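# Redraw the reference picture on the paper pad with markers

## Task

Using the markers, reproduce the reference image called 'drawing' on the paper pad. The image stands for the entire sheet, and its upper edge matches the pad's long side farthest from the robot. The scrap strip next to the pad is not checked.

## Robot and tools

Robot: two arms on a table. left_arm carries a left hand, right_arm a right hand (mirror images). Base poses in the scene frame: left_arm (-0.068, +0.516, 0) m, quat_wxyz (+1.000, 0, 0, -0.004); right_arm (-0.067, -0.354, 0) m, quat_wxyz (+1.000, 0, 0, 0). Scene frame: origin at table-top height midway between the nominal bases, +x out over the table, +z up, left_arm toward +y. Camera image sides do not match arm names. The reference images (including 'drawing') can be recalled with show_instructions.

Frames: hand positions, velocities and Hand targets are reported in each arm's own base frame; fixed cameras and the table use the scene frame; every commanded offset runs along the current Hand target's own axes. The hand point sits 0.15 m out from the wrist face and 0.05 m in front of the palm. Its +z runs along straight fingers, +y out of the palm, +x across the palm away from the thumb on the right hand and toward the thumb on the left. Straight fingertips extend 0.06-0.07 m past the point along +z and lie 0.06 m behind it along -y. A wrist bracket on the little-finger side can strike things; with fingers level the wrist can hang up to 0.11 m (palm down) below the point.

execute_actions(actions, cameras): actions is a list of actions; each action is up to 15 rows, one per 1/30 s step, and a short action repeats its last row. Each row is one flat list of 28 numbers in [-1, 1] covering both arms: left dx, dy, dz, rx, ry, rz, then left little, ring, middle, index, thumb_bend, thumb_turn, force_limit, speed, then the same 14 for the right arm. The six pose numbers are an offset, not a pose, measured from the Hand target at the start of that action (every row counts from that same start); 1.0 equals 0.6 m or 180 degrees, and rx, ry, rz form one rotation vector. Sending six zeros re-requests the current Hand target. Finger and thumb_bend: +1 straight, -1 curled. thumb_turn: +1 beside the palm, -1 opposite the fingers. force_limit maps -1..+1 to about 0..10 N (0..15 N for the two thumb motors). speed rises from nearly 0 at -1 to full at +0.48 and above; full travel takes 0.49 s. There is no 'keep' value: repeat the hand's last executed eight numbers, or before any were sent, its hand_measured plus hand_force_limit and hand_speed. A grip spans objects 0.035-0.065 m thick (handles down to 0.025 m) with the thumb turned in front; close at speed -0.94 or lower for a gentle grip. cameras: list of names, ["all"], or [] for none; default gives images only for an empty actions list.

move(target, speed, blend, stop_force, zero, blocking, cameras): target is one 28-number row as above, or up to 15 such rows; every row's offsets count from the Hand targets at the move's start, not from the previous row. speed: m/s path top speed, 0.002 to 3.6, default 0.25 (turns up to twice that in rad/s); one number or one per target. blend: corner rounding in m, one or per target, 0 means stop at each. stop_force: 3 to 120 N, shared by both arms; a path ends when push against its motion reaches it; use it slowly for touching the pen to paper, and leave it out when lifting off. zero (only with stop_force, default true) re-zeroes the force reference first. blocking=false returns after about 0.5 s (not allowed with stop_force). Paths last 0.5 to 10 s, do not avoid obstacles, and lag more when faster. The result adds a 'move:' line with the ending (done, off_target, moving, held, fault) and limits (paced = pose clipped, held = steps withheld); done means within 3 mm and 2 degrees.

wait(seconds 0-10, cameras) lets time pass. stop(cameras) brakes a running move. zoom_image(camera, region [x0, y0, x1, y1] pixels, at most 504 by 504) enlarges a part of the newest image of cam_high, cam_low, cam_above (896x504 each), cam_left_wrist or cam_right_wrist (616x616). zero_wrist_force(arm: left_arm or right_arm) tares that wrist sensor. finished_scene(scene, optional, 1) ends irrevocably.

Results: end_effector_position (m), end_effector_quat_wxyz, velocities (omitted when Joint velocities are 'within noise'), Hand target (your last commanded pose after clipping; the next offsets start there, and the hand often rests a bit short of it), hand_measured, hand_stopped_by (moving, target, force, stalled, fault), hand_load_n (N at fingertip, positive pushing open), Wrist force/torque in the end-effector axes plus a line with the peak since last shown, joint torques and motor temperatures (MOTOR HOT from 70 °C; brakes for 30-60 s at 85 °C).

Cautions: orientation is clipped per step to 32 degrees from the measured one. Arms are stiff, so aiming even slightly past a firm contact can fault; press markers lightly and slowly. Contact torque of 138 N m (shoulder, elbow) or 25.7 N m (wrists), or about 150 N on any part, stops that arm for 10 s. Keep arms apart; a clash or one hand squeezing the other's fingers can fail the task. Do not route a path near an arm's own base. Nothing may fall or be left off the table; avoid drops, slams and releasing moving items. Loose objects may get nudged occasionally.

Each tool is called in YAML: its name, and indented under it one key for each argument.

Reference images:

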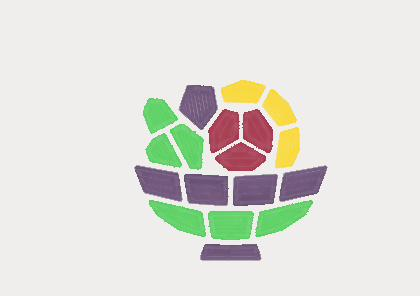

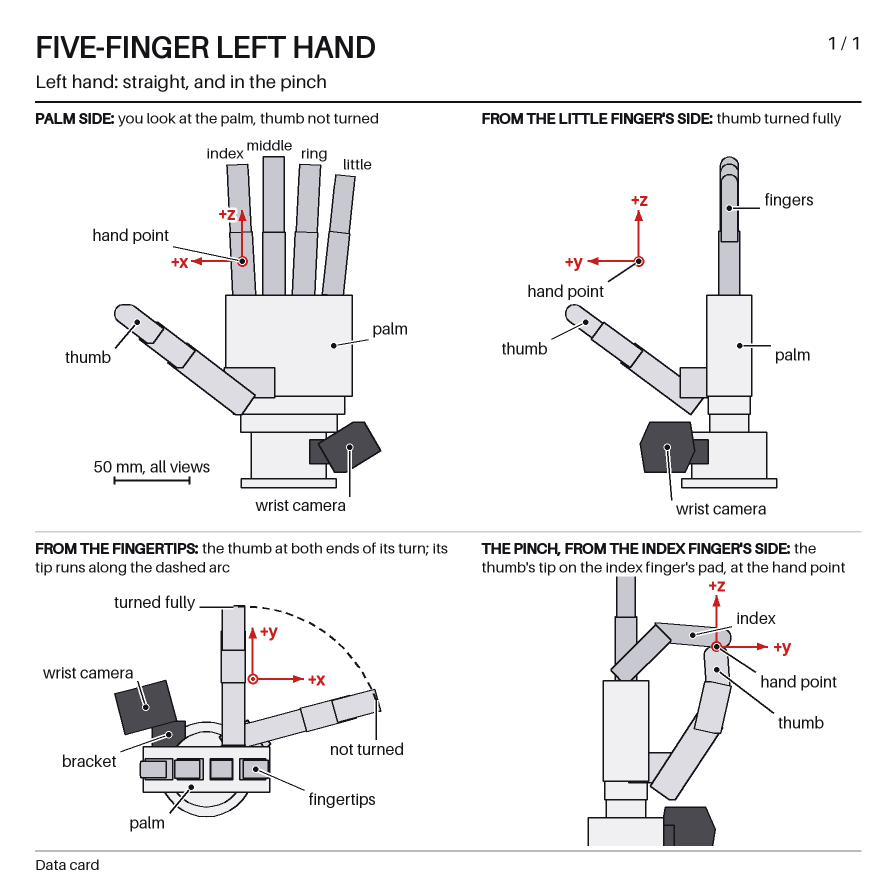

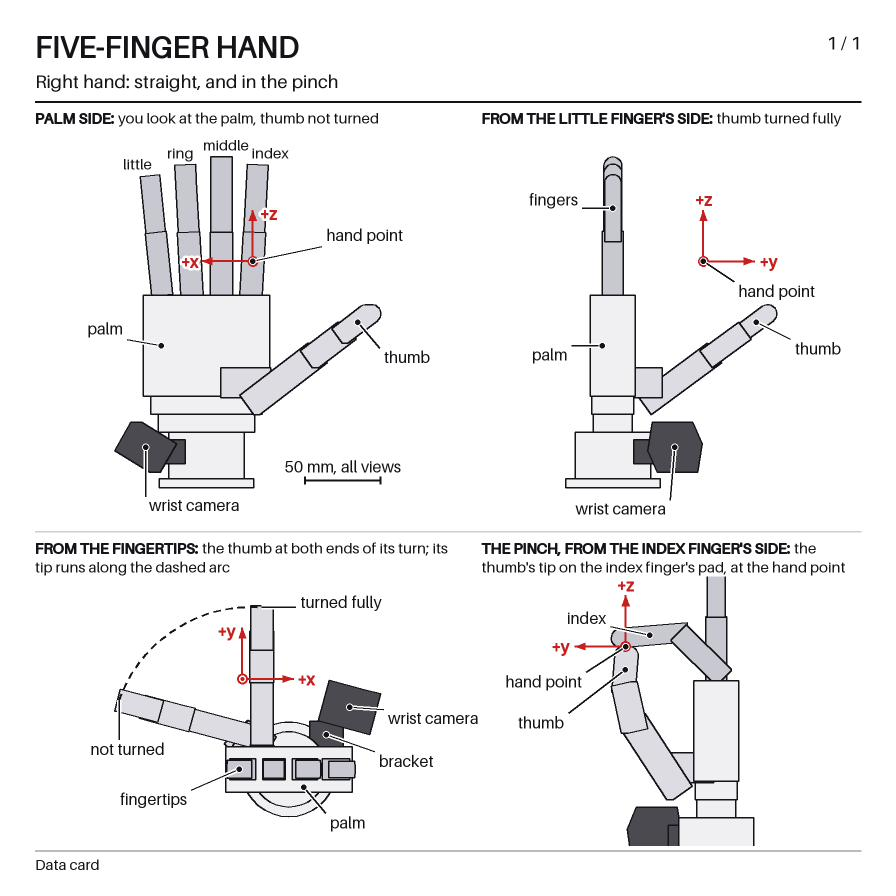

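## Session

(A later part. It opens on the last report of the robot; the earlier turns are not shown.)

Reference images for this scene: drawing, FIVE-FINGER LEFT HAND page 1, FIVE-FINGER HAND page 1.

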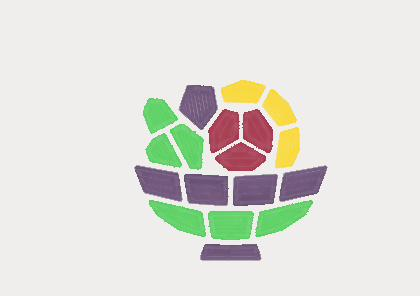

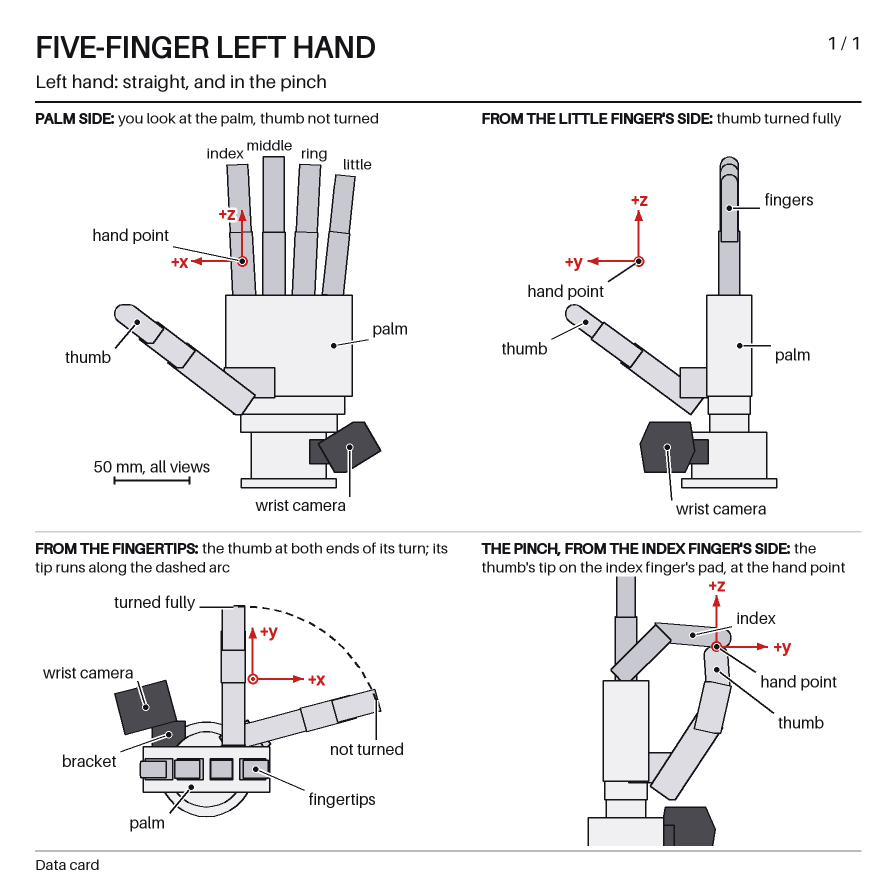

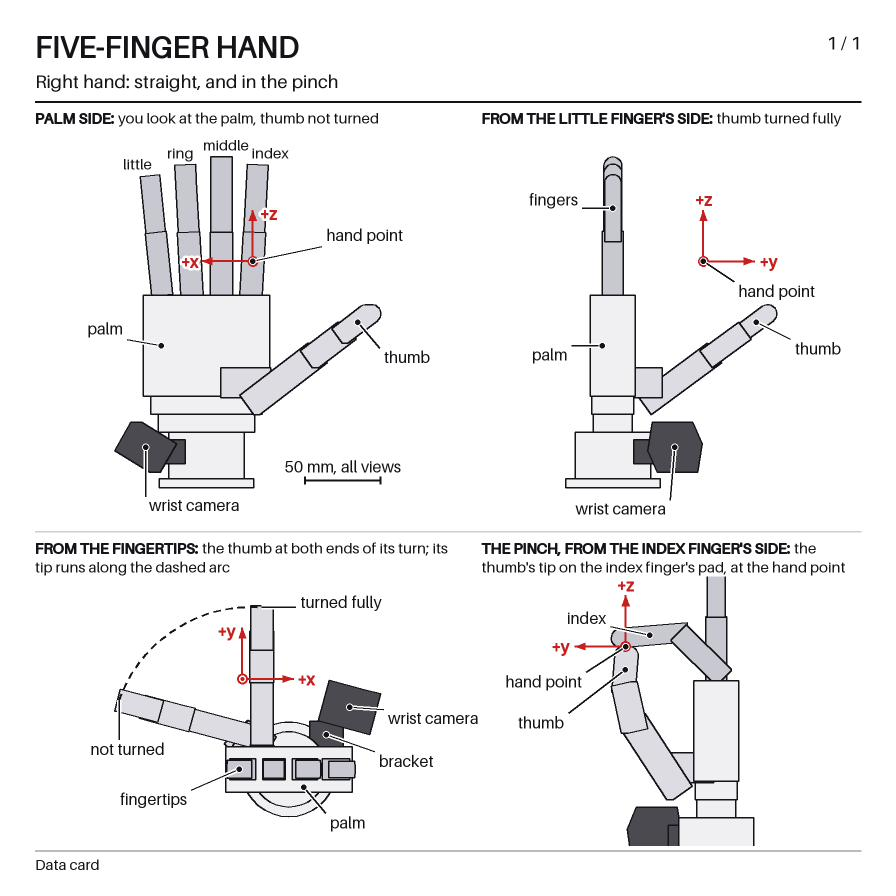

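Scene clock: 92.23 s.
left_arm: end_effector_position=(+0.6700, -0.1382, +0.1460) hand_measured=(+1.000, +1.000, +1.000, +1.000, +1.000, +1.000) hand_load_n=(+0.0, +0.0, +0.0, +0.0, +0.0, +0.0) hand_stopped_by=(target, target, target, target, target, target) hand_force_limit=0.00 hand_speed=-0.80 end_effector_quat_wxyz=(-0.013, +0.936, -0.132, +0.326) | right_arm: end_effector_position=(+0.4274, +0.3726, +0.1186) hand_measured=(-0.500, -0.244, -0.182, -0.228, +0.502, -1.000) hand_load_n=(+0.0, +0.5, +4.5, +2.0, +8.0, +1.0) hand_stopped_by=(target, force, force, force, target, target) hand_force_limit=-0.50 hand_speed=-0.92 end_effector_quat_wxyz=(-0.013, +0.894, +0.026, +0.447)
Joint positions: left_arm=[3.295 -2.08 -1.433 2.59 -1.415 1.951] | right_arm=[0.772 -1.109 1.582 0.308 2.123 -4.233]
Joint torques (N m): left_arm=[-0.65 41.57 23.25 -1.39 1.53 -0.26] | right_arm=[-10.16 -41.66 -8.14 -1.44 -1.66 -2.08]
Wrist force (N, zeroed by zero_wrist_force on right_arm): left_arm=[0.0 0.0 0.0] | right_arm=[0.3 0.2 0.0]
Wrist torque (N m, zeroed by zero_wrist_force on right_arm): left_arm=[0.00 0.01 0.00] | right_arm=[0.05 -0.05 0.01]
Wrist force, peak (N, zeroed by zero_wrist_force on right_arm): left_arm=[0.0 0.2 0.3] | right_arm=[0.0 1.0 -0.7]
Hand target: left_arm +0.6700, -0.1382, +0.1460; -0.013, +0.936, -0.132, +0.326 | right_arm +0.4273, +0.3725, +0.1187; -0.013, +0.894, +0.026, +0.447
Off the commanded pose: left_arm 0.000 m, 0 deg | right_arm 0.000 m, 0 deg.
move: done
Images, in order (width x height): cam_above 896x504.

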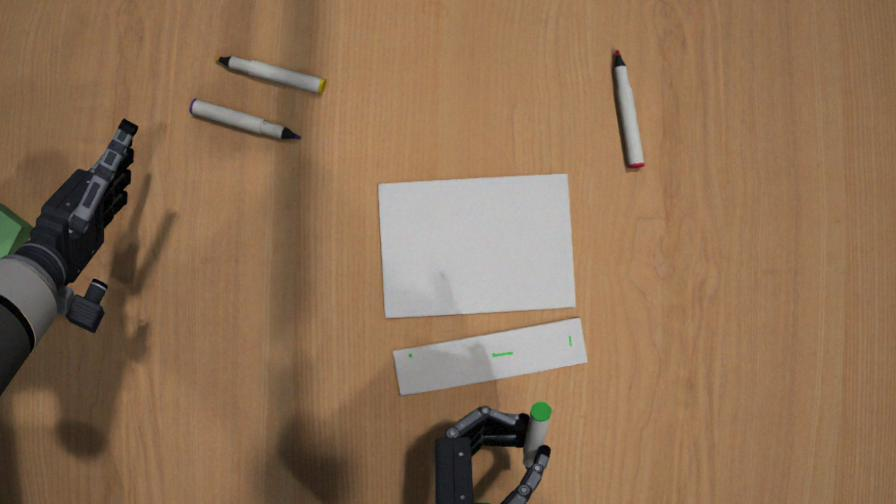

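move:
  target:
    - [0,0,0,0,0,0,1,1,1,1,1,1,0,-0.8,0.1567,-0.0512,0.2887,0,0,0,-0.5,-0.5,-0.4,-0.5,0.5,-1,-0.5,-0.92]
    - [0,0,0,0,0,0,1,1,1,1,1,1,0,-0.8,0.1234,-0.0512,0.3137,0,0,0,-0.5,-0.5,-0.4,-0.5,0.5,-1,-0.5,-0.92]
  speed: [0.25,0.1]
  cameras: ["cam_low","cam_above"]

zoom_image:
  camera: "cam_low"
  region: [340, 200, 430, 280]

Scene clock: 99.57 s.
left_arm: end_effector_position=(+0.6700, -0.1382, +0.1460) hand_measured=(+1.000, +1.000, +1.000, +1.000, +1.000, +1.000) hand_load_n=(+0.0, +0.0, +0.0, +0.0, +0.0, +0.0) hand_stopped_by=(target, target, target, target, target, target) hand_force_limit=0.00 hand_speed=-0.80 end_effector_quat_wxyz=(-0.013, +0.936, -0.132, +0.326) | right_arm: end_effector_position=(+0.6202, +0.4144, +0.0653) hand_measured=(-0.500, -0.244, -0.182, -0.228, +0.502, -1.000) hand_load_n=(+0.0, +0.5, +4.5, +2.0, +8.5, +0.5) hand_stopped_by=(target, force, force, force, target, target) hand_force_limit=-0.50 hand_speed=-0.92 end_effector_quat_wxyz=(-0.013, +0.894, +0.026, +0.447)
Joint positions: left_arm=[3.295 -2.08 -1.433 2.59 -1.415 1.951] | right_arm=[0.606 -0.726 1.063 0.383 2.002 -4.362]
Joint torques (N m): left_arm=[-0.12 42.02 21.5 -1.47 1.6 -0.32] | right_arm=[-10.27 -42.56 -10 -1.63 0.33 -2.17]
Wrist force (N, zeroed by zero_wrist_force on right_arm): left_arm=[0.2 0.0 0.0] | right_arm=[-0.2 0.0 -0.1]
Wrist torque (N m, zeroed by zero_wrist_force on right_arm): left_arm=[0.01 -0.02 0.01] | right_arm=[-0.02 0.05 -0.14]
Wrist force, peak (N, zeroed by zero_wrist_force on right_arm): left_arm=[-0.3 0.3 0.0] | right_arm=[-0.3 0.3 -0.9]
Hand target: left_arm +0.6700, -0.1382, +0.1460; -0.013, +0.936, -0.132, +0.326 | right_arm +0.6202, +0.4145, +0.0651; -0.013, +0.894, +0.026, +0.447
Off the commanded pose: left_arm 0.000 m, 0 deg | right_arm 0.000 m, 0 deg.
move: done
Images, in order (width x height): cam_low 896x504, cam_above 896x504.

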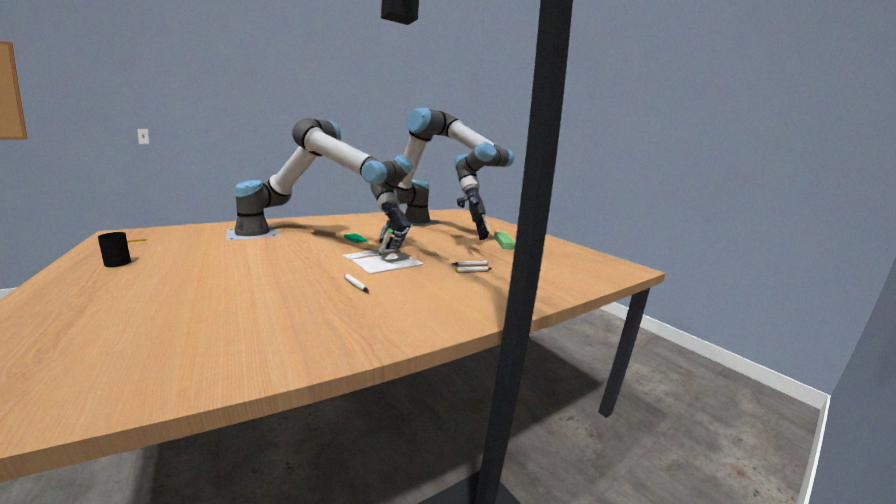

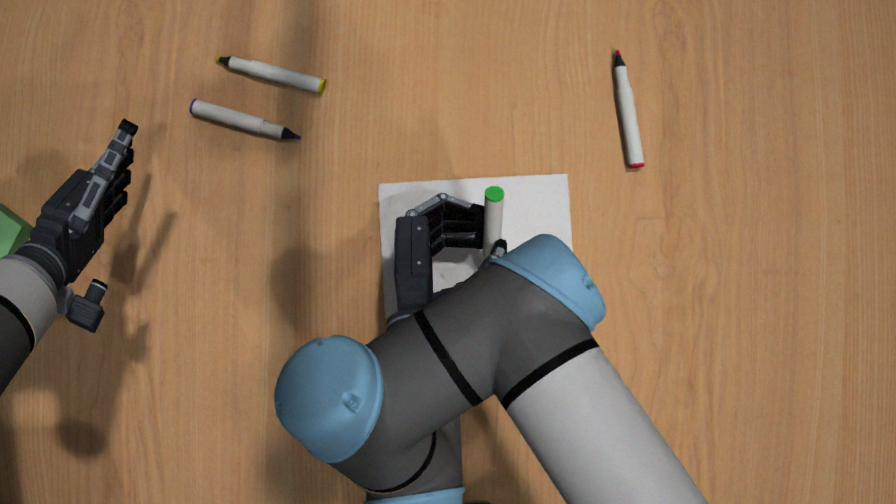

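Scaled by 5.600.

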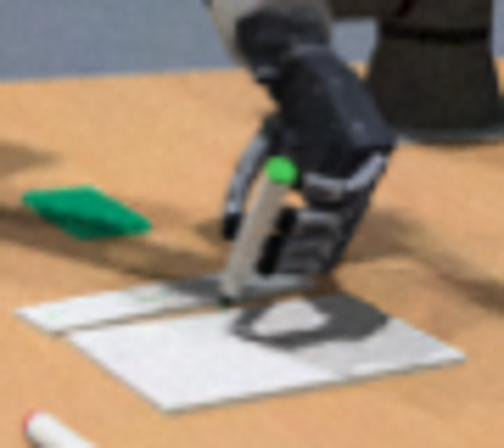

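move:
  target:
    - [0,0,0,0,0,0,1,1,1,1,1,1,0,-0.8,-0.0267,0,0.02,0,0,0,-0.5,-0.5,-0.4,-0.5,0.5,-1,-0.5,-0.92]
  speed: 0.008
  stop_force: 3
  cameras: []

move:
  target:
    - [0,0,0,0,0,0,1,1,1,1,1,1,0,-0.8,0.0003,0,-0.0002,0,0,0,-0.5,-0.5,-0.4,-0.5,0.5,-1,-0.5,-0.92]
  speed: 0.01
  cameras: ["cam_above"]

Scene clock: 103.07 s.
left_arm: end_effector_position=(+0.6700, -0.1382, +0.1460) hand_measured=(+1.000, +1.000, +1.000, +1.000, +1.000, +1.000) hand_load_n=(+0.0, +0.0, +0.0, +0.0, +0.0, +0.0) hand_stopped_by=(target, target, target, target, target, target) hand_force_limit=0.00 hand_speed=-0.80 end_effector_quat_wxyz=(-0.013, +0.936, -0.132, +0.326) | right_arm: end_effector_position=(+0.6203, +0.4145, +0.0507) hand_measured=(-0.500, -0.244, -0.182, -0.228, +0.502, -1.000) hand_load_n=(+0.0, +2.0, +4.5, +1.0, +9.0, -0.5) hand_stopped_by=(target, force, force, force, target, target) hand_force_limit=-0.50 hand_speed=-0.92 end_effector_quat_wxyz=(-0.013, +0.894, +0.026, +0.447)
Joint positions: left_arm=[3.295 -2.08 -1.433 2.59 -1.415 1.951] | right_arm=[0.606 -0.712 1.078 0.355 2.002 -4.362]
Joint torques (N m): left_arm=[0.44 41.54 22.77 -1.48 1.43 -0.51] | right_arm=[-7.58 -54.22 -31.07 3.36 -1.8 -1.74]
Wrist force (N, zeroed by zero_wrist_force on right_arm): left_arm=[0.1 0.0 0.0] | right_arm=[2.2 0.1 -1.1]
Wrist torque (N m, zeroed by zero_wrist_force on right_arm): left_arm=[0.00 -0.02 0.01] | right_arm=[-0.03 -0.05 -0.15]
Wrist force, peak (N, zeroed by zero_wrist_force on right_arm): left_arm=[0.3 -0.2 0.0] | right_arm=[5.0 0.1 -1.3]
Hand target: left_arm +0.6700, -0.1382, +0.1460; -0.013, +0.936, -0.132, +0.326 | right_arm +0.6203, +0.4145, +0.0507; -0.013, +0.894, +0.026, +0.447 (not the last commanded pose)
Off the commanded pose: left_arm 0.000 m, 0 deg | right_arm 0.006 m, 0 deg.
move: contact (right_arm)
No camera images: "cameras" was empty.

Scene clock: 103.77 s.
left_arm: end_effector_position=(+0.6700, -0.1382, +0.1460) hand_measured=(+1.000, +1.000, +1.000, +1.000, +1.000, +1.000) hand_load_n=(+0.0, +0.0, +0.0, +0.0, +0.0, +0.0) hand_stopped_by=(target, target, target, target, target, target) hand_force_limit=0.00 hand_speed=-0.80 end_effector_quat_wxyz=(-0.013, +0.936, -0.132, +0.326) | right_arm: end_effector_position=(+0.6203, +0.4145, +0.0509) hand_measured=(-0.500, -0.244, -0.182, -0.228, +0.502, -1.000) hand_load_n=(+0.0, +2.0, +4.5, +1.0, +9.0, +0.0) hand_stopped_by=(target, force, force, force, target, target) hand_force_limit=-0.50 hand_speed=-0.92 end_effector_quat_wxyz=(-0.013, +0.894, +0.026, +0.447)
Joint positions: left_arm=[3.295 -2.08 -1.433 2.59 -1.415 1.951] | right_arm=[0.606 -0.713 1.077 0.356 2.002 -4.362]
Joint torques (N m): left_arm=[2.27 40.46 22.01 -1.71 1.46 -0.27] | right_arm=[-6.65 -55.27 -31.87 3.28 -1.85 -1.97]
Wrist force (N, zeroed by zero_wrist_force on right_arm): left_arm=[-0.1 -0.2 0.1] | right_arm=[0.9 0.4 -1.0]
Wrist torque (N m, zeroed by zero_wrist_force on right_arm): left_arm=[-0.03 0.02 0.00] | right_arm=[0.01 -0.03 -0.12]
Wrist force, peak (N, zeroed by zero_wrist_force on right_arm): left_arm=[0.2 -0.2 0.0] | right_arm=[2.2 0.3 -1.4]
Hand target: left_arm +0.6700, -0.1382, +0.1460; -0.013, +0.936, -0.132, +0.326 | right_arm +0.6203, +0.4145, +0.0509; -0.013, +0.894, +0.026, +0.447
Off the commanded pose: left_arm 0.000 m, 0 deg | right_arm 0.000 m, 0 deg.
move: done
Images, in order (width x height): cam_above 896x504.

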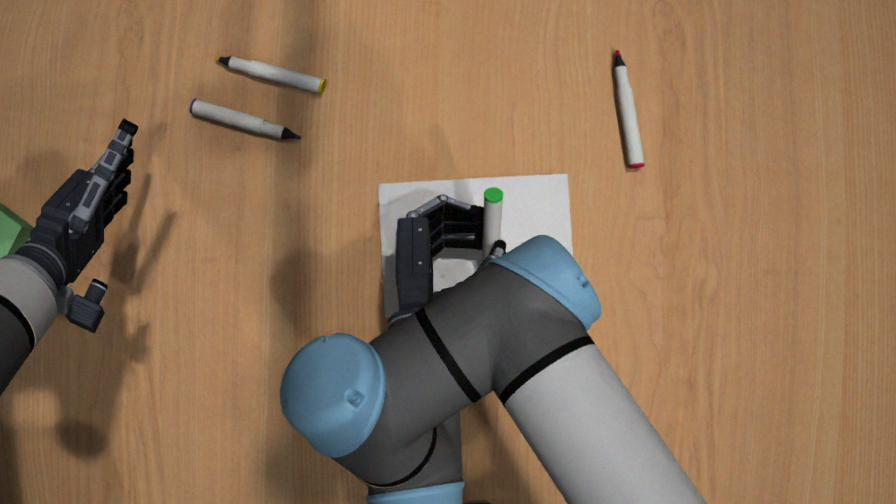

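move:
  target:
    - [0,0,0,0,0,0,1,1,1,1,1,1,0,-0.8,0,0.01,0,0,0,0,-0.5,-0.5,-0.4,-0.5,0.5,-1,-0.5,-0.92]
  speed: 0.03
  cameras: []

move:
  target:
    - [0,0,0,0,0,0,1,1,1,1,1,1,0,-0.8,0.0267,0,-0.02,0,0,0,-0.5,-0.5,-0.4,-0.5,0.5,-1,-0.5,-0.92]
    - [0,0,0,0,0,0,1,1,1,1,1,1,0,-0.8,-0.13,0.0,-0.29,0,0,0,-0.5,-0.5,-0.4,-0.5,0.5,-1,-0.5,-0.92]
  speed: [0.1,0.3]
  blend: [0.01,0]
  cameras: ["cam_above"]

zoom_image:
  camera: "cam_above"
  region: [440, 240, 540, 320]

zoom_image:
  camera: "cam_above"
  region: [360, 160, 600, 400]

Scene clock: 107.00 s.
left_arm: end_effector_position=(+0.6700, -0.1382, +0.1460) hand_measured=(+1.000, +1.000, +1.000, +1.000, +1.000, +1.000) hand_load_n=(+0.0, +0.5, +0.0, +0.0, +0.0, +0.0) hand_stopped_by=(target, target, target, target, target, target) hand_force_limit=0.00 hand_speed=-0.80 end_effector_quat_wxyz=(-0.013, +0.936, -0.132, +0.326) | right_arm: end_effector_position=(+0.6206, +0.4086, +0.0509) hand_measured=(-0.500, -0.244, -0.182, -0.228, +0.502, -1.000) hand_load_n=(+0.0, +1.5, +5.0, +1.0, +8.5, +0.0) hand_stopped_by=(target, force, force, force, target, target) hand_force_limit=-0.50 hand_speed=-0.92 end_effector_quat_wxyz=(-0.013, +0.894, +0.026, +0.447)
Joint positions: left_arm=[3.295 -2.08 -1.433 2.59 -1.415 1.951] | right_arm=[0.598 -0.723 1.097 0.344 1.996 -4.368]
Joint torques (N m): left_arm=[1.15 41.69 23.6 -1.65 1.35 -0.43] | right_arm=[-10.1 -54.7 -8.92 -1.69 -1.69 -2.07]
Wrist force (N, zeroed by zero_wrist_force on right_arm): left_arm=[0.0 0.1 -0.1] | right_arm=[1.0 -0.5 -1.0]
Wrist torque (N m, zeroed by zero_wrist_force on right_arm): left_arm=[0.02 0.00 -0.01] | right_arm=[-0.02 -0.05 -0.02]
Wrist force, peak (N, zeroed by zero_wrist_force on right_arm): left_arm=[0.0 0.4 0.1] | right_arm=[1.1 0.4 -1.2]
Hand target: left_arm +0.6700, -0.1382, +0.1460; -0.013, +0.936, -0.132, +0.326 | right_arm +0.6206, +0.4085, +0.0509; -0.013, +0.894, +0.026, +0.447
Off the commanded pose: left_arm 0.000 m, 0 deg | right_arm 0.000 m, 0 deg.
move: done
No camera images: "cameras" was empty.

Scene clock: 108.60 s.
left_arm: end_effector_position=(+0.6700, -0.1382, +0.1460) hand_measured=(+1.000, +1.000, +1.000, +1.000, +1.000, +1.000) hand_load_n=(+0.0, +0.0, +0.0, +0.0, +0.0, +0.0) hand_stopped_by=(target, target, target, target, target, target) hand_force_limit=0.00 hand_speed=-0.80 end_effector_quat_wxyz=(-0.013, +0.936, -0.132, +0.326) | right_arm: end_effector_position=(+0.4351, +0.3977, +0.0928) hand_measured=(-0.500, -0.244, -0.182, -0.228, +0.502, -1.000) hand_load_n=(+0.0, +0.5, +5.0, +2.0, +8.5, +0.5) hand_stopped_by=(target, force, force, force, target, target) hand_force_limit=-0.50 hand_speed=-0.92 end_effector_quat_wxyz=(-0.013, +0.894, +0.026, +0.447)
Joint positions: left_arm=[3.295 -2.08 -1.433 2.59 -1.415 1.951] | right_arm=[0.798 -1.022 1.521 0.293 2.141 -4.212]
Joint torques (N m): left_arm=[0.66 40.35 23.95 -1.41 1.44 -0.35] | right_arm=[11.52 -43.95 -7.85 -1.44 2.75 1.84]
Wrist force (N, zeroed by zero_wrist_force on right_arm): left_arm=[0.1 0.1 -0.1] | right_arm=[-0.1 0.2 0.0]
Wrist torque (N m, zeroed by zero_wrist_force on right_arm): left_arm=[0.03 -0.01 -0.01] | right_arm=[0.04 0.01 -0.11]
Wrist force, peak (N, zeroed by zero_wrist_force on right_arm): left_arm=[0.3 0.1 -0.1] | right_arm=[-0.7 0.4 -0.9]
Hand target: left_arm +0.6700, -0.1382, +0.1460; -0.013, +0.936, -0.132, +0.326 | right_arm +0.4349, +0.3977, +0.0928; -0.013, +0.894, +0.026, +0.447
Off the commanded pose: left_arm 0.000 m, 0 deg | right_arm 0.000 m, 0 deg.
move: done
Images, in order (width x height): cam_above 896x504.

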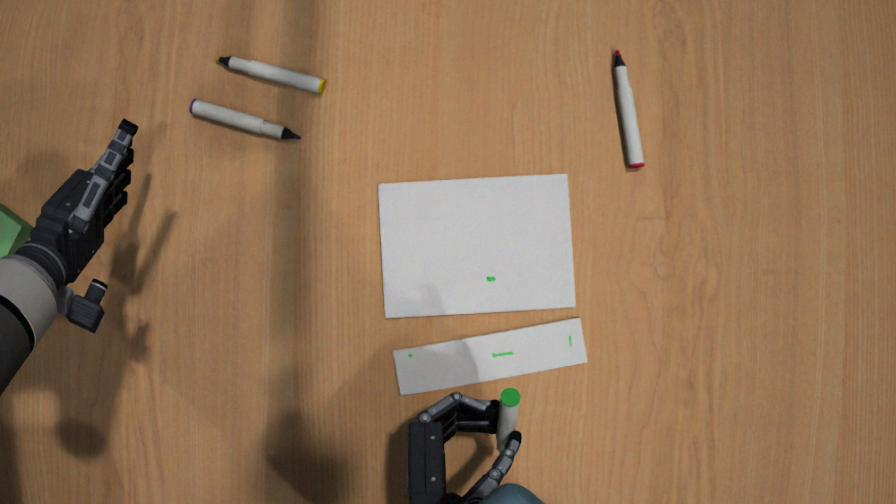

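Scaled by 5.040.

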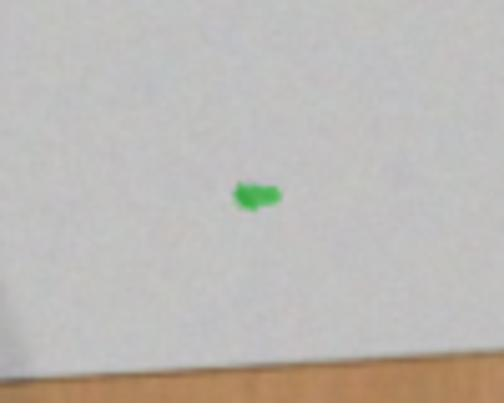

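Scaled by 2.100.

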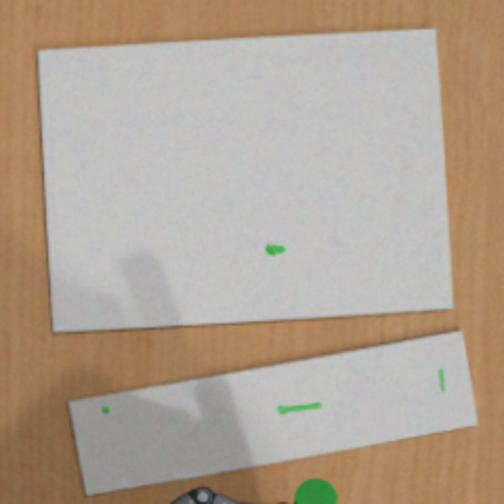

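move:
  target:
    - [0,0,0,0,0,0,1,1,1,1,1,1,0,-0.8,0.1529,0.0323,0.2810,0,0,0,-0.5,-0.5,-0.4,-0.5,0.5,-1,-0.5,-0.92]
    - [0,0,0,0,0,0,1,1,1,1,1,1,0,-0.8,0.1340,0.0323,0.2952,0,0,0,-0.5,-0.5,-0.4,-0.5,0.5,-1,-0.5,-0.92]
    - [0,0,0,0,0,0,1,1,1,1,1,1,0,-0.8,0.1529,0.0323,0.2810,0,0,0,-0.5,-0.5,-0.4,-0.5,0.5,-1,-0.5,-0.92]
    - [0,0,0,0,0,0,1,1,1,1,1,1,0,-0.8,0.1529,-0.0543,0.2810,0,0,0,-0.5,-0.5,-0.4,-0.5,0.5,-1,-0.5,-0.92]
    - [0,0,0,0,0,0,1,1,1,1,1,1,0,-0.8,0.1340,-0.0543,0.2952,0,0,0,-0.5,-0.5,-0.4,-0.5,0.5,-1,-0.5,-0.92]
    - [0,0,0,0,0,0,1,1,1,1,1,1,0,-0.8,0.1529,-0.0543,0.2810,0,0,0,-0.5,-0.5,-0.4,-0.5,0.5,-1,-0.5,-0.92]
    - [0,0,0,0,0,0,1,1,1,1,1,1,0,-0.8,0.2034,-0.0710,0.3483,0,0,0,-0.5,-0.5,-0.4,-0.5,0.5,-1,-0.5,-0.92]
    - [0,0,0,0,0,0,1,1,1,1,1,1,0,-0.8,0.1845,-0.0710,0.3625,0,0,0,-0.5,-0.5,-0.4,-0.5,0.5,-1,-0.5,-0.92]
    - [0,0,0,0,0,0,1,1,1,1,1,1,0,-0.8,0.2034,-0.0710,0.3483,0,0,0,-0.5,-0.5,-0.4,-0.5,0.5,-1,-0.5,-0.92]
    - [0,0,0,0,0,0,1,1,1,1,1,1,0,-0.8,0,0,0,0,0,0,-0.5,-0.5,-0.4,-0.5,0.5,-1,-0.5,-0.92]
  speed: [0.3,0.04,0.08,0.2,0.04,0.08,0.2,0.04,0.08,0.3]
  blend: [0,0,0.003,0,0,0.003,0,0,0.003,0]
  cameras: ["cam_above"]

zoom_image:
  camera: "cam_above"
  region: [440, 240, 560, 320]

zoom_image:
  camera: "cam_above"
  region: [370, 170, 490, 290]

Scene clock: 123.87 s.
left_arm: end_effector_position=(+0.6700, -0.1382, +0.1460) hand_measured=(+1.000, +1.000, +1.000, +1.000, +1.000, +1.000) hand_load_n=(+0.0, +0.0, +0.0, +0.0, +0.0, +0.0) hand_stopped_by=(target, target, target, target, target, target) hand_force_limit=0.00 hand_speed=-0.80 end_effector_quat_wxyz=(-0.013, +0.936, -0.132, +0.326) | right_arm: end_effector_position=(+0.4350, +0.3978, +0.0928) hand_measured=(-0.500, -0.244, -0.182, -0.228, +0.502, -1.000) hand_load_n=(+0.0, +0.5, +4.5, +2.0, +8.0, +0.5) hand_stopped_by=(target, force, force, force, target, target) hand_force_limit=-0.50 hand_speed=-0.92 end_effector_quat_wxyz=(-0.013, +0.894, +0.026, +0.447) end_effector_velocity=(-0.001, -0.001, +0.000) end_effector_angular_velocity=(-0.001, -0.001, -0.001)
Joint positions: left_arm=[3.295 -2.08 -1.433 2.59 -1.415 1.951] | right_arm=[0.798 -1.022 1.521 0.294 2.141 -4.212]
Joint velocities: left_arm=[within noise] | right_arm=[0 -0.003 0.005 -0.002 0.001 0]
Joint torques (N m): left_arm=[1.52 42 23.81 -1.99 1.53 -0.3] | right_arm=[11.64 -43.84 -8.32 -1.42 2.64 1.71]
Wrist force (N, zeroed by zero_wrist_force on right_arm): left_arm=[0.0 0.1 -0.1] | right_arm=[0.2 0.3 0.2]
Wrist torque (N m, zeroed by zero_wrist_force on right_arm): left_arm=[0.02 0.00 -0.01] | right_arm=[0.04 -0.03 -0.09]
Wrist force, peak (N, zeroed by zero_wrist_force on right_arm): left_arm=[0.2 0.1 -0.3] | right_arm=[-0.5 0.8 -1.1]
Hand target: left_arm +0.6700, -0.1382, +0.1460; -0.013, +0.936, -0.132, +0.326 | right_arm +0.4349, +0.3977, +0.0928; -0.013, +0.894, +0.026, +0.447
Off the commanded pose: left_arm 0.000 m, 0 deg | right_arm 0.000 m, 0 deg.
move: done
Images, in order (width x height): cam_above 896x504.

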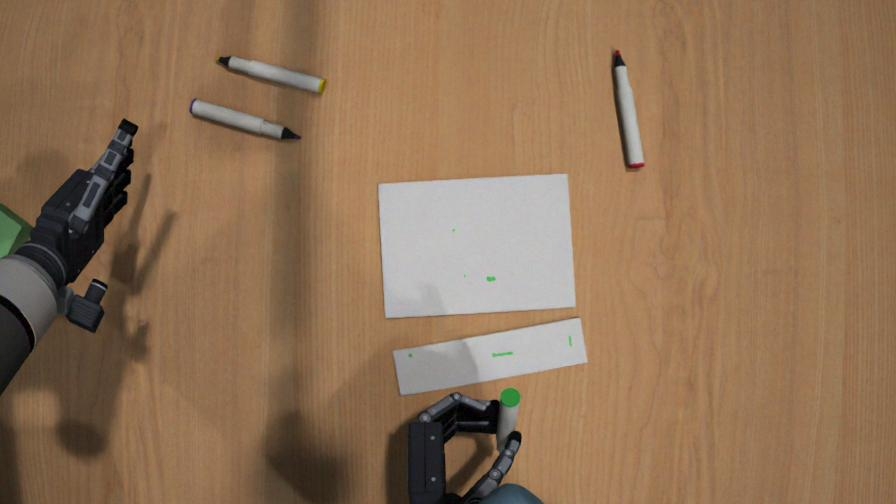

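Scaled by 4.200.

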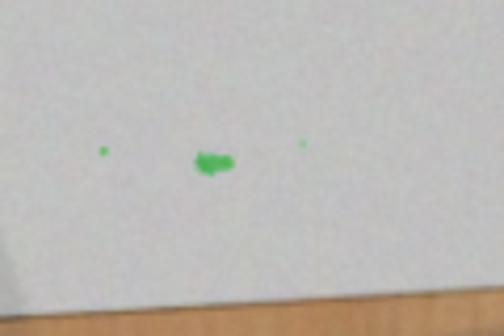

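Scaled by 4.200.

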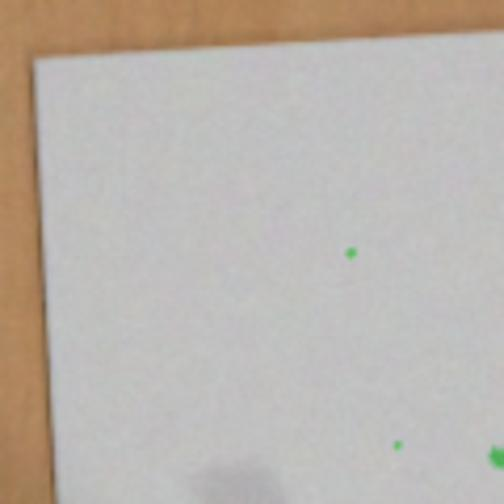

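move:
  target:
    - [0,0,0,0,0,0,1,1,1,1,1,1,0,-0.8,0.1540,0.0144,0.2824,0,0,0,-0.5,-0.5,-0.4,-0.5,0.5,-1,-0.5,-0.92]
    - [0,0,0,0,0,0,1,1,1,1,1,1,0,-0.8,0.1349,0.0144,0.2967,0,0,0,-0.5,-0.5,-0.4,-0.5,0.5,-1,-0.5,-0.92]
  speed: [0.3,0.04]
  cameras: []

Scene clock: 133.73 s.
left_arm: end_effector_position=(+0.6700, -0.1382, +0.1460) hand_measured=(+1.000, +1.000, +1.000, +1.000, +1.000, +1.000) hand_load_n=(+0.0, +0.0, +0.0, +0.0, +0.0, -0.5) hand_stopped_by=(target, target, target, target, target, target) hand_force_limit=0.00 hand_speed=-0.80 end_effector_quat_wxyz=(-0.013, +0.936, -0.132, +0.326) | right_arm: end_effector_position=(+0.6261, +0.4001, +0.0511) hand_measured=(-0.500, -0.244, -0.182, -0.228, +0.502, -1.000) hand_load_n=(+0.0, +1.0, +4.5, +2.0, +8.5, +0.5) hand_stopped_by=(target, force, force, force, target, target) hand_force_limit=-0.50 hand_speed=-0.92 end_effector_quat_wxyz=(-0.013, +0.894, +0.026, +0.447)
Joint positions: left_arm=[3.295 -2.08 -1.433 2.59 -1.415 1.951] | right_arm=[0.582 -0.731 1.109 0.335 1.983 -4.379]
Joint torques (N m): left_arm=[-0.75 43.34 23.88 -1.58 1.51 -0.56] | right_arm=[-9.89 -43.01 -9.33 -1.75 -0.93 0.96]
Wrist force (N, zeroed by zero_wrist_force on right_arm): left_arm=[-0.2 0.0 -0.1] | right_arm=[1.0 0.2 -0.6]
Wrist torque (N m, zeroed by zero_wrist_force on right_arm): left_arm=[0.02 0.03 -0.02] | right_arm=[0.03 -0.03 -0.04]
Wrist force, peak (N, zeroed by zero_wrist_force on right_arm): left_arm=[-0.1 0.3 0.2] | right_arm=[1.0 0.2 -0.6]
Hand target: left_arm +0.6700, -0.1382, +0.1460; -0.013, +0.936, -0.132, +0.326 | right_arm +0.6261, +0.4001, +0.0509; -0.013, +0.894, +0.026, +0.447
Off the commanded pose: left_arm 0.000 m, 0 deg | right_arm 0.000 m, 0 deg.
move: done
No camera images: "cameras" was empty.

move:
  target:
    - [0,0,0,0,0,0,1,1,1,1,1,1,0,-0.8,0.0056,0.0373,0.0077,0,0,0,-0.5,-0.5,-0.4,-0.5,0.5,-1,-0.5,-0.92]
    - [0,0,0,0,0,0,1,1,1,1,1,1,0,-0.8,0.0004,0.0312,0.0008,0,0,0,-0.5,-0.5,-0.4,-0.5,0.5,-1,-0.5,-0.92]
    - [0,0,0,0,0,0,1,1,1,1,1,1,0,-0.8,-0.0060,0.0153,-0.0078,0,0,0,-0.5,-0.5,-0.4,-0.5,0.5,-1,-0.5,-0.92]
    - [0,0,0,0,0,0,1,1,1,1,1,1,0,-0.8,-0.0101,-0.0031,-0.0132,0,0,0,-0.5,-0.5,-0.4,-0.5,0.5,-1,-0.5,-0.92]
    - [0,0,0,0,0,0,1,1,1,1,1,1,0,-0.8,-0.0001,0,0.0001,0,0,0,-0.5,-0.5,-0.4,-0.5,0.5,-1,-0.5,-0.92]
  speed: 0.04
  cameras: ["cam_above"]

Scene clock: 138.57 s.
left_arm: end_effector_position=(+0.6700, -0.1382, +0.1460) hand_measured=(+1.000, +1.000, +1.000, +1.000, +1.000, +1.000) hand_load_n=(+0.0, +0.0, +0.0, +0.0, +0.0, +0.0) hand_stopped_by=(target, target, target, target, target, target) hand_force_limit=0.00 hand_speed=-0.80 end_effector_quat_wxyz=(-0.013, +0.936, -0.132, +0.326) | right_arm: end_effector_position=(+0.6260, +0.4001, +0.0508) hand_measured=(-0.500, -0.244, -0.182, -0.228, +0.502, -1.000) hand_load_n=(+0.0, +1.5, +4.5, +1.0, +9.0, +0.0) hand_stopped_by=(target, force, force, force, target, target) hand_force_limit=-0.50 hand_speed=-0.92 end_effector_quat_wxyz=(-0.013, +0.894, +0.026, +0.447)
Joint positions: left_arm=[3.295 -2.08 -1.433 2.59 -1.415 1.951] | right_arm=[0.582 -0.73 1.11 0.334 1.983 -4.379]
Joint torques (N m): left_arm=[0.76 42.89 25.19 -1.45 1.69 -0.54] | right_arm=[-10.57 -41.41 -31.79 2.97 -1.82 -2.23]
Wrist force (N, zeroed by zero_wrist_force on right_arm): left_arm=[0.1 0.1 0.1] | right_arm=[0.5 0.0 -1.1]
Wrist torque (N m, zeroed by zero_wrist_force on right_arm): left_arm=[0.02 0.00 0.00] | right_arm=[0.01 -0.03 -0.03]
Wrist force, peak (N, zeroed by zero_wrist_force on right_arm): left_arm=[0.0 0.2 0.3] | right_arm=[2.2 -0.4 -1.1]
Hand target: left_arm +0.6700, -0.1382, +0.1460; -0.013, +0.936, -0.132, +0.326 | right_arm +0.6261, +0.4001, +0.0508; -0.013, +0.894, +0.026, +0.447
Off the commanded pose: left_arm 0.000 m, 0 deg | right_arm 0.000 m, 0 deg.
move: done
Images, in order (width x height): cam_above 896x504.

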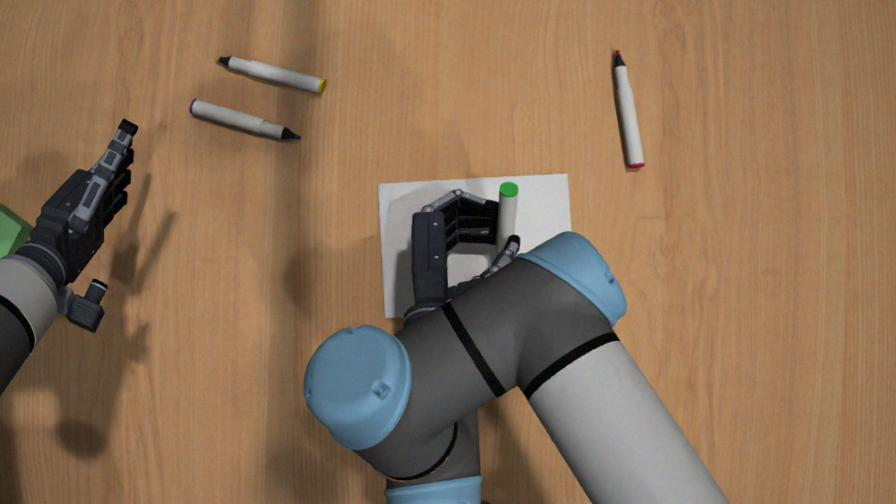

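move:
  target:
    - [0,0,0,0,0,0,1,1,1,1,1,1,0,-0.8,-0.0016,0.0008,-0.0021,0,0,0,-0.5,-0.5,-0.4,-0.5,0.5,-1,-0.5,-0.92]
    - [0,0,0,0,0,0,1,1,1,1,1,1,0,-0.8,0.0033,0.0330,0.0044,0,0,0,-0.5,-0.5,-0.4,-0.5,0.5,-1,-0.5,-0.92]
    - [0,0,0,0,0,0,1,1,1,1,1,1,0,-0.8,0.0013,0.0306,0.0017,0,0,0,-0.5,-0.5,-0.4,-0.5,0.5,-1,-0.5,-0.92]
    - [0,0,0,0,0,0,1,1,1,1,1,1,0,-0.8,-0.0034,0.0003,-0.0045,0,0,0,-0.5,-0.5,-0.4,-0.5,0.5,-1,-0.5,-0.92]
    - [0,0,0,0,0,0,1,1,1,1,1,1,0,-0.8,-0.0051,-0.0004,-0.0068,0,0,0,-0.5,-0.5,-0.4,-0.5,0.5,-1,-0.5,-0.92]
    - [0,0,0,0,0,0,1,1,1,1,1,1,0,-0.8,-0.0013,0.0242,-0.0018,0,0,0,-0.5,-0.5,-0.4,-0.5,0.5,-1,-0.5,-0.92]
    - [0,0,0,0,0,0,1,1,1,1,1,1,0,-0.8,-0.0041,0.0176,-0.0054,0,0,0,-0.5,-0.5,-0.4,-0.5,0.5,-1,-0.5,-0.92]
    - [0,0,0,0,0,0,1,1,1,1,1,1,0,-0.8,-0.0069,-0.0009,-0.0092,0,0,0,-0.5,-0.5,-0.4,-0.5,0.5,-1,-0.5,-0.92]
    - [0,0,0,0,0,0,1,1,1,1,1,1,0,-0.8,-0.0085,-0.0015,-0.0114,0,0,0,-0.5,-0.5,-0.4,-0.5,0.5,-1,-0.5,-0.92]
    - [0,0,0,0,0,0,1,1,1,1,1,1,0,-0.8,-0.0076,0.0045,-0.0101,0,0,0,-0.5,-0.5,-0.4,-0.5,0.5,-1,-0.5,-0.92]
    - [0,0,0,0,0,0,1,1,1,1,1,1,0,-0.8,0.0124,0.0045,-0.0251,0,0,0,-0.5,-0.5,-0.4,-0.5,0.5,-1,-0.5,-0.92]
  speed: [0.03,0.03,0.03,0.03,0.03,0.03,0.03,0.03,0.03,0.03,0.08]
  blend: [0,0.001,0.001,0.001,0.001,0.001,0.001,0.001,0.001,0,0]
  cameras: []

move:
  target:
    - [0,0,0,0,0,0,1,1,1,1,1,1,0,-0.8,-0.15,-0.03,-0.28,0,0,0,-0.5,-0.5,-0.4,-0.5,0.5,-1,-0.5,-0.92]
  speed: [0.4]
  cameras: ["cam_above"]

zoom_image:
  camera: "cam_above"
  region: [440, 240, 560, 320]

zoom_image:
  camera: "cam_above"
  region: [360, 160, 600, 400]

Scene clock: 144.40 s.
left_arm: end_effector_position=(+0.6700, -0.1382, +0.1460) hand_measured=(+1.000, +1.000, +1.000, +1.000, +1.000, +1.000) hand_load_n=(+0.0, +0.0, +0.0, +0.0, +0.0, -0.5) hand_stopped_by=(target, target, target, target, target, target) hand_force_limit=0.00 hand_speed=-0.80 end_effector_quat_wxyz=(-0.013, +0.936, -0.132, +0.326) | right_arm: end_effector_position=(+0.6187, +0.3970, +0.0656) hand_measured=(-0.500, -0.244, -0.182, -0.228, +0.502, -1.000) hand_load_n=(+0.0, +0.5, +5.0, +2.0, +8.5, +0.5) hand_stopped_by=(target, force, force, force, target, target) hand_force_limit=-0.50 hand_speed=-0.92 end_effector_quat_wxyz=(-0.013, +0.894, +0.026, +0.447)
Joint positions: left_arm=[3.295 -2.08 -1.433 2.59 -1.415 1.951] | right_arm=[0.584 -0.763 1.129 0.347 1.985 -4.378]
Joint torques (N m): left_arm=[-0.39 42.08 24.69 -1.62 1.57 -0.25] | right_arm=[-10.38 -54.77 -31.93 3.23 -1.82 -1.08]
Wrist force (N, zeroed by zero_wrist_force on right_arm): left_arm=[-0.2 -0.1 0.1] | right_arm=[-0.2 0.1 -0.3]
Wrist torque (N m, zeroed by zero_wrist_force on right_arm): left_arm=[-0.02 0.03 -0.01] | right_arm=[0.03 0.05 -0.05]
Wrist force, peak (N, zeroed by zero_wrist_force on right_arm): left_arm=[0.2 0.3 -0.1] | right_arm=[2.0 -0.2 -0.9]
Hand target: left_arm +0.6700, -0.1382, +0.1460; -0.013, +0.936, -0.132, +0.326 | right_arm +0.6187, +0.3970, +0.0658; -0.013, +0.894, +0.026, +0.447
Off the commanded pose: left_arm 0.000 m, 0 deg | right_arm 0.000 m, 0 deg.
move: done; blend cut to 0.0009 m at target 4, 0.0009 m at target 5, 0.0008 m at target 8, 0.0008 m at target 9
No camera images: "cameras" was empty.

Scene clock: 145.70 s.
left_arm: end_effector_position=(+0.6700, -0.1382, +0.1460) hand_measured=(+1.000, +1.000, +1.000, +1.000, +1.000, +1.000) hand_load_n=(+0.0, -0.5, +0.0, +0.0, +0.0, -0.5) hand_stopped_by=(target, target, target, target, target, target) hand_force_limit=0.00 hand_speed=-0.80 end_effector_quat_wxyz=(-0.013, +0.936, -0.132, +0.326) | right_arm: end_effector_position=(+0.4298, +0.4041, +0.0944) hand_measured=(-0.500, -0.244, -0.182, -0.228, +0.502, -1.000) hand_load_n=(+0.0, +0.0, +5.0, +2.0, +8.5, +0.5) hand_stopped_by=(target, force, force, force, target, target) hand_force_limit=-0.50 hand_speed=-0.92 end_effector_quat_wxyz=(-0.013, +0.894, +0.026, +0.447)
Joint positions: left_arm=[3.295 -2.08 -1.433 2.59 -1.415 1.951] | right_arm=[0.815 -1.016 1.508 0.308 2.153 -4.198]
Joint torques (N m): left_arm=[-0.27 42.25 25.77 -1.82 1.74 -0.48] | right_arm=[10.68 -46.31 -8.46 3.53 2.83 1.6]
Wrist force (N, zeroed by zero_wrist_force on right_arm): left_arm=[0.0 0.0 0.0] | right_arm=[0.2 0.2 0.3]
Wrist torque (N m, zeroed by zero_wrist_force on right_arm): left_arm=[0.01 0.01 -0.01] | right_arm=[0.03 -0.04 -0.10]
Wrist force, peak (N, zeroed by zero_wrist_force on right_arm): left_arm=[0.2 0.0 -0.3] | right_arm=[-0.6 0.2 -1.1]
Hand target: left_arm +0.6700, -0.1382, +0.1460; -0.013, +0.936, -0.132, +0.326 | right_arm +0.4295, +0.4041, +0.0944; -0.013, +0.894, +0.026, +0.447
Off the commanded pose: left_arm 0.000 m, 0 deg | right_arm 0.000 m, 0 deg.
move: done
Images, in order (width x height): cam_above 896x504.

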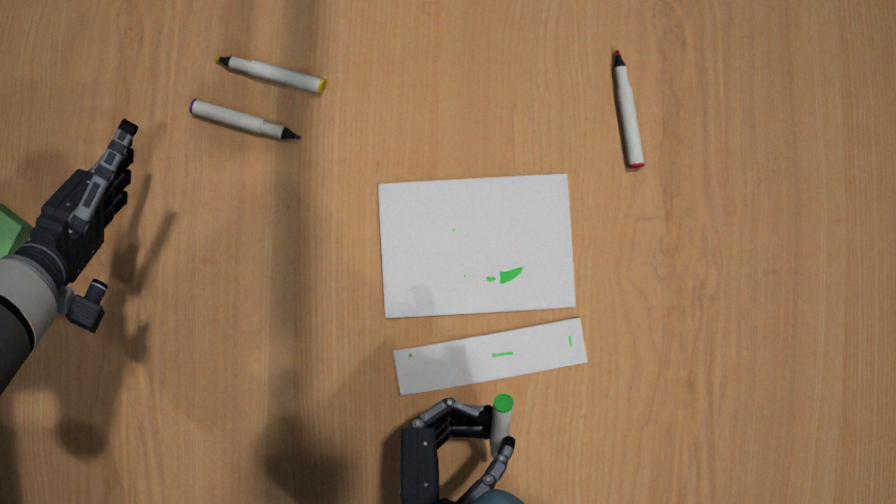

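Scaled by 4.200.

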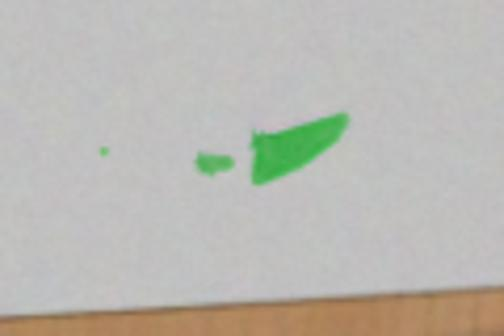

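Scaled by 2.100.

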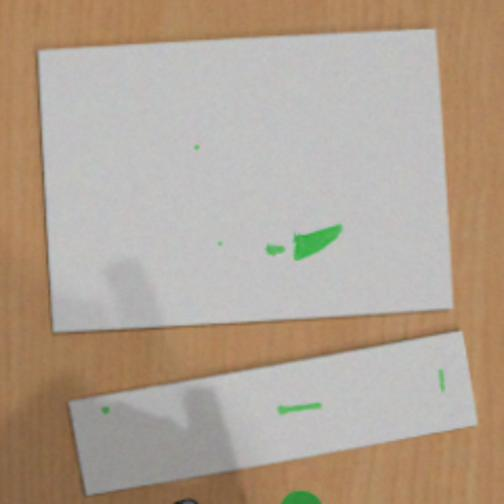

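zoom_image:
  camera: "cam_above"
  region: [480, 255, 530, 295]

Scaled by 10.080.

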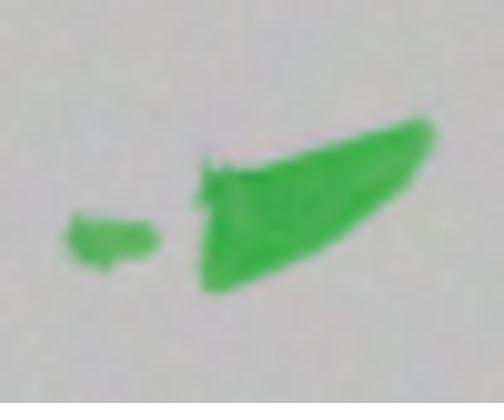

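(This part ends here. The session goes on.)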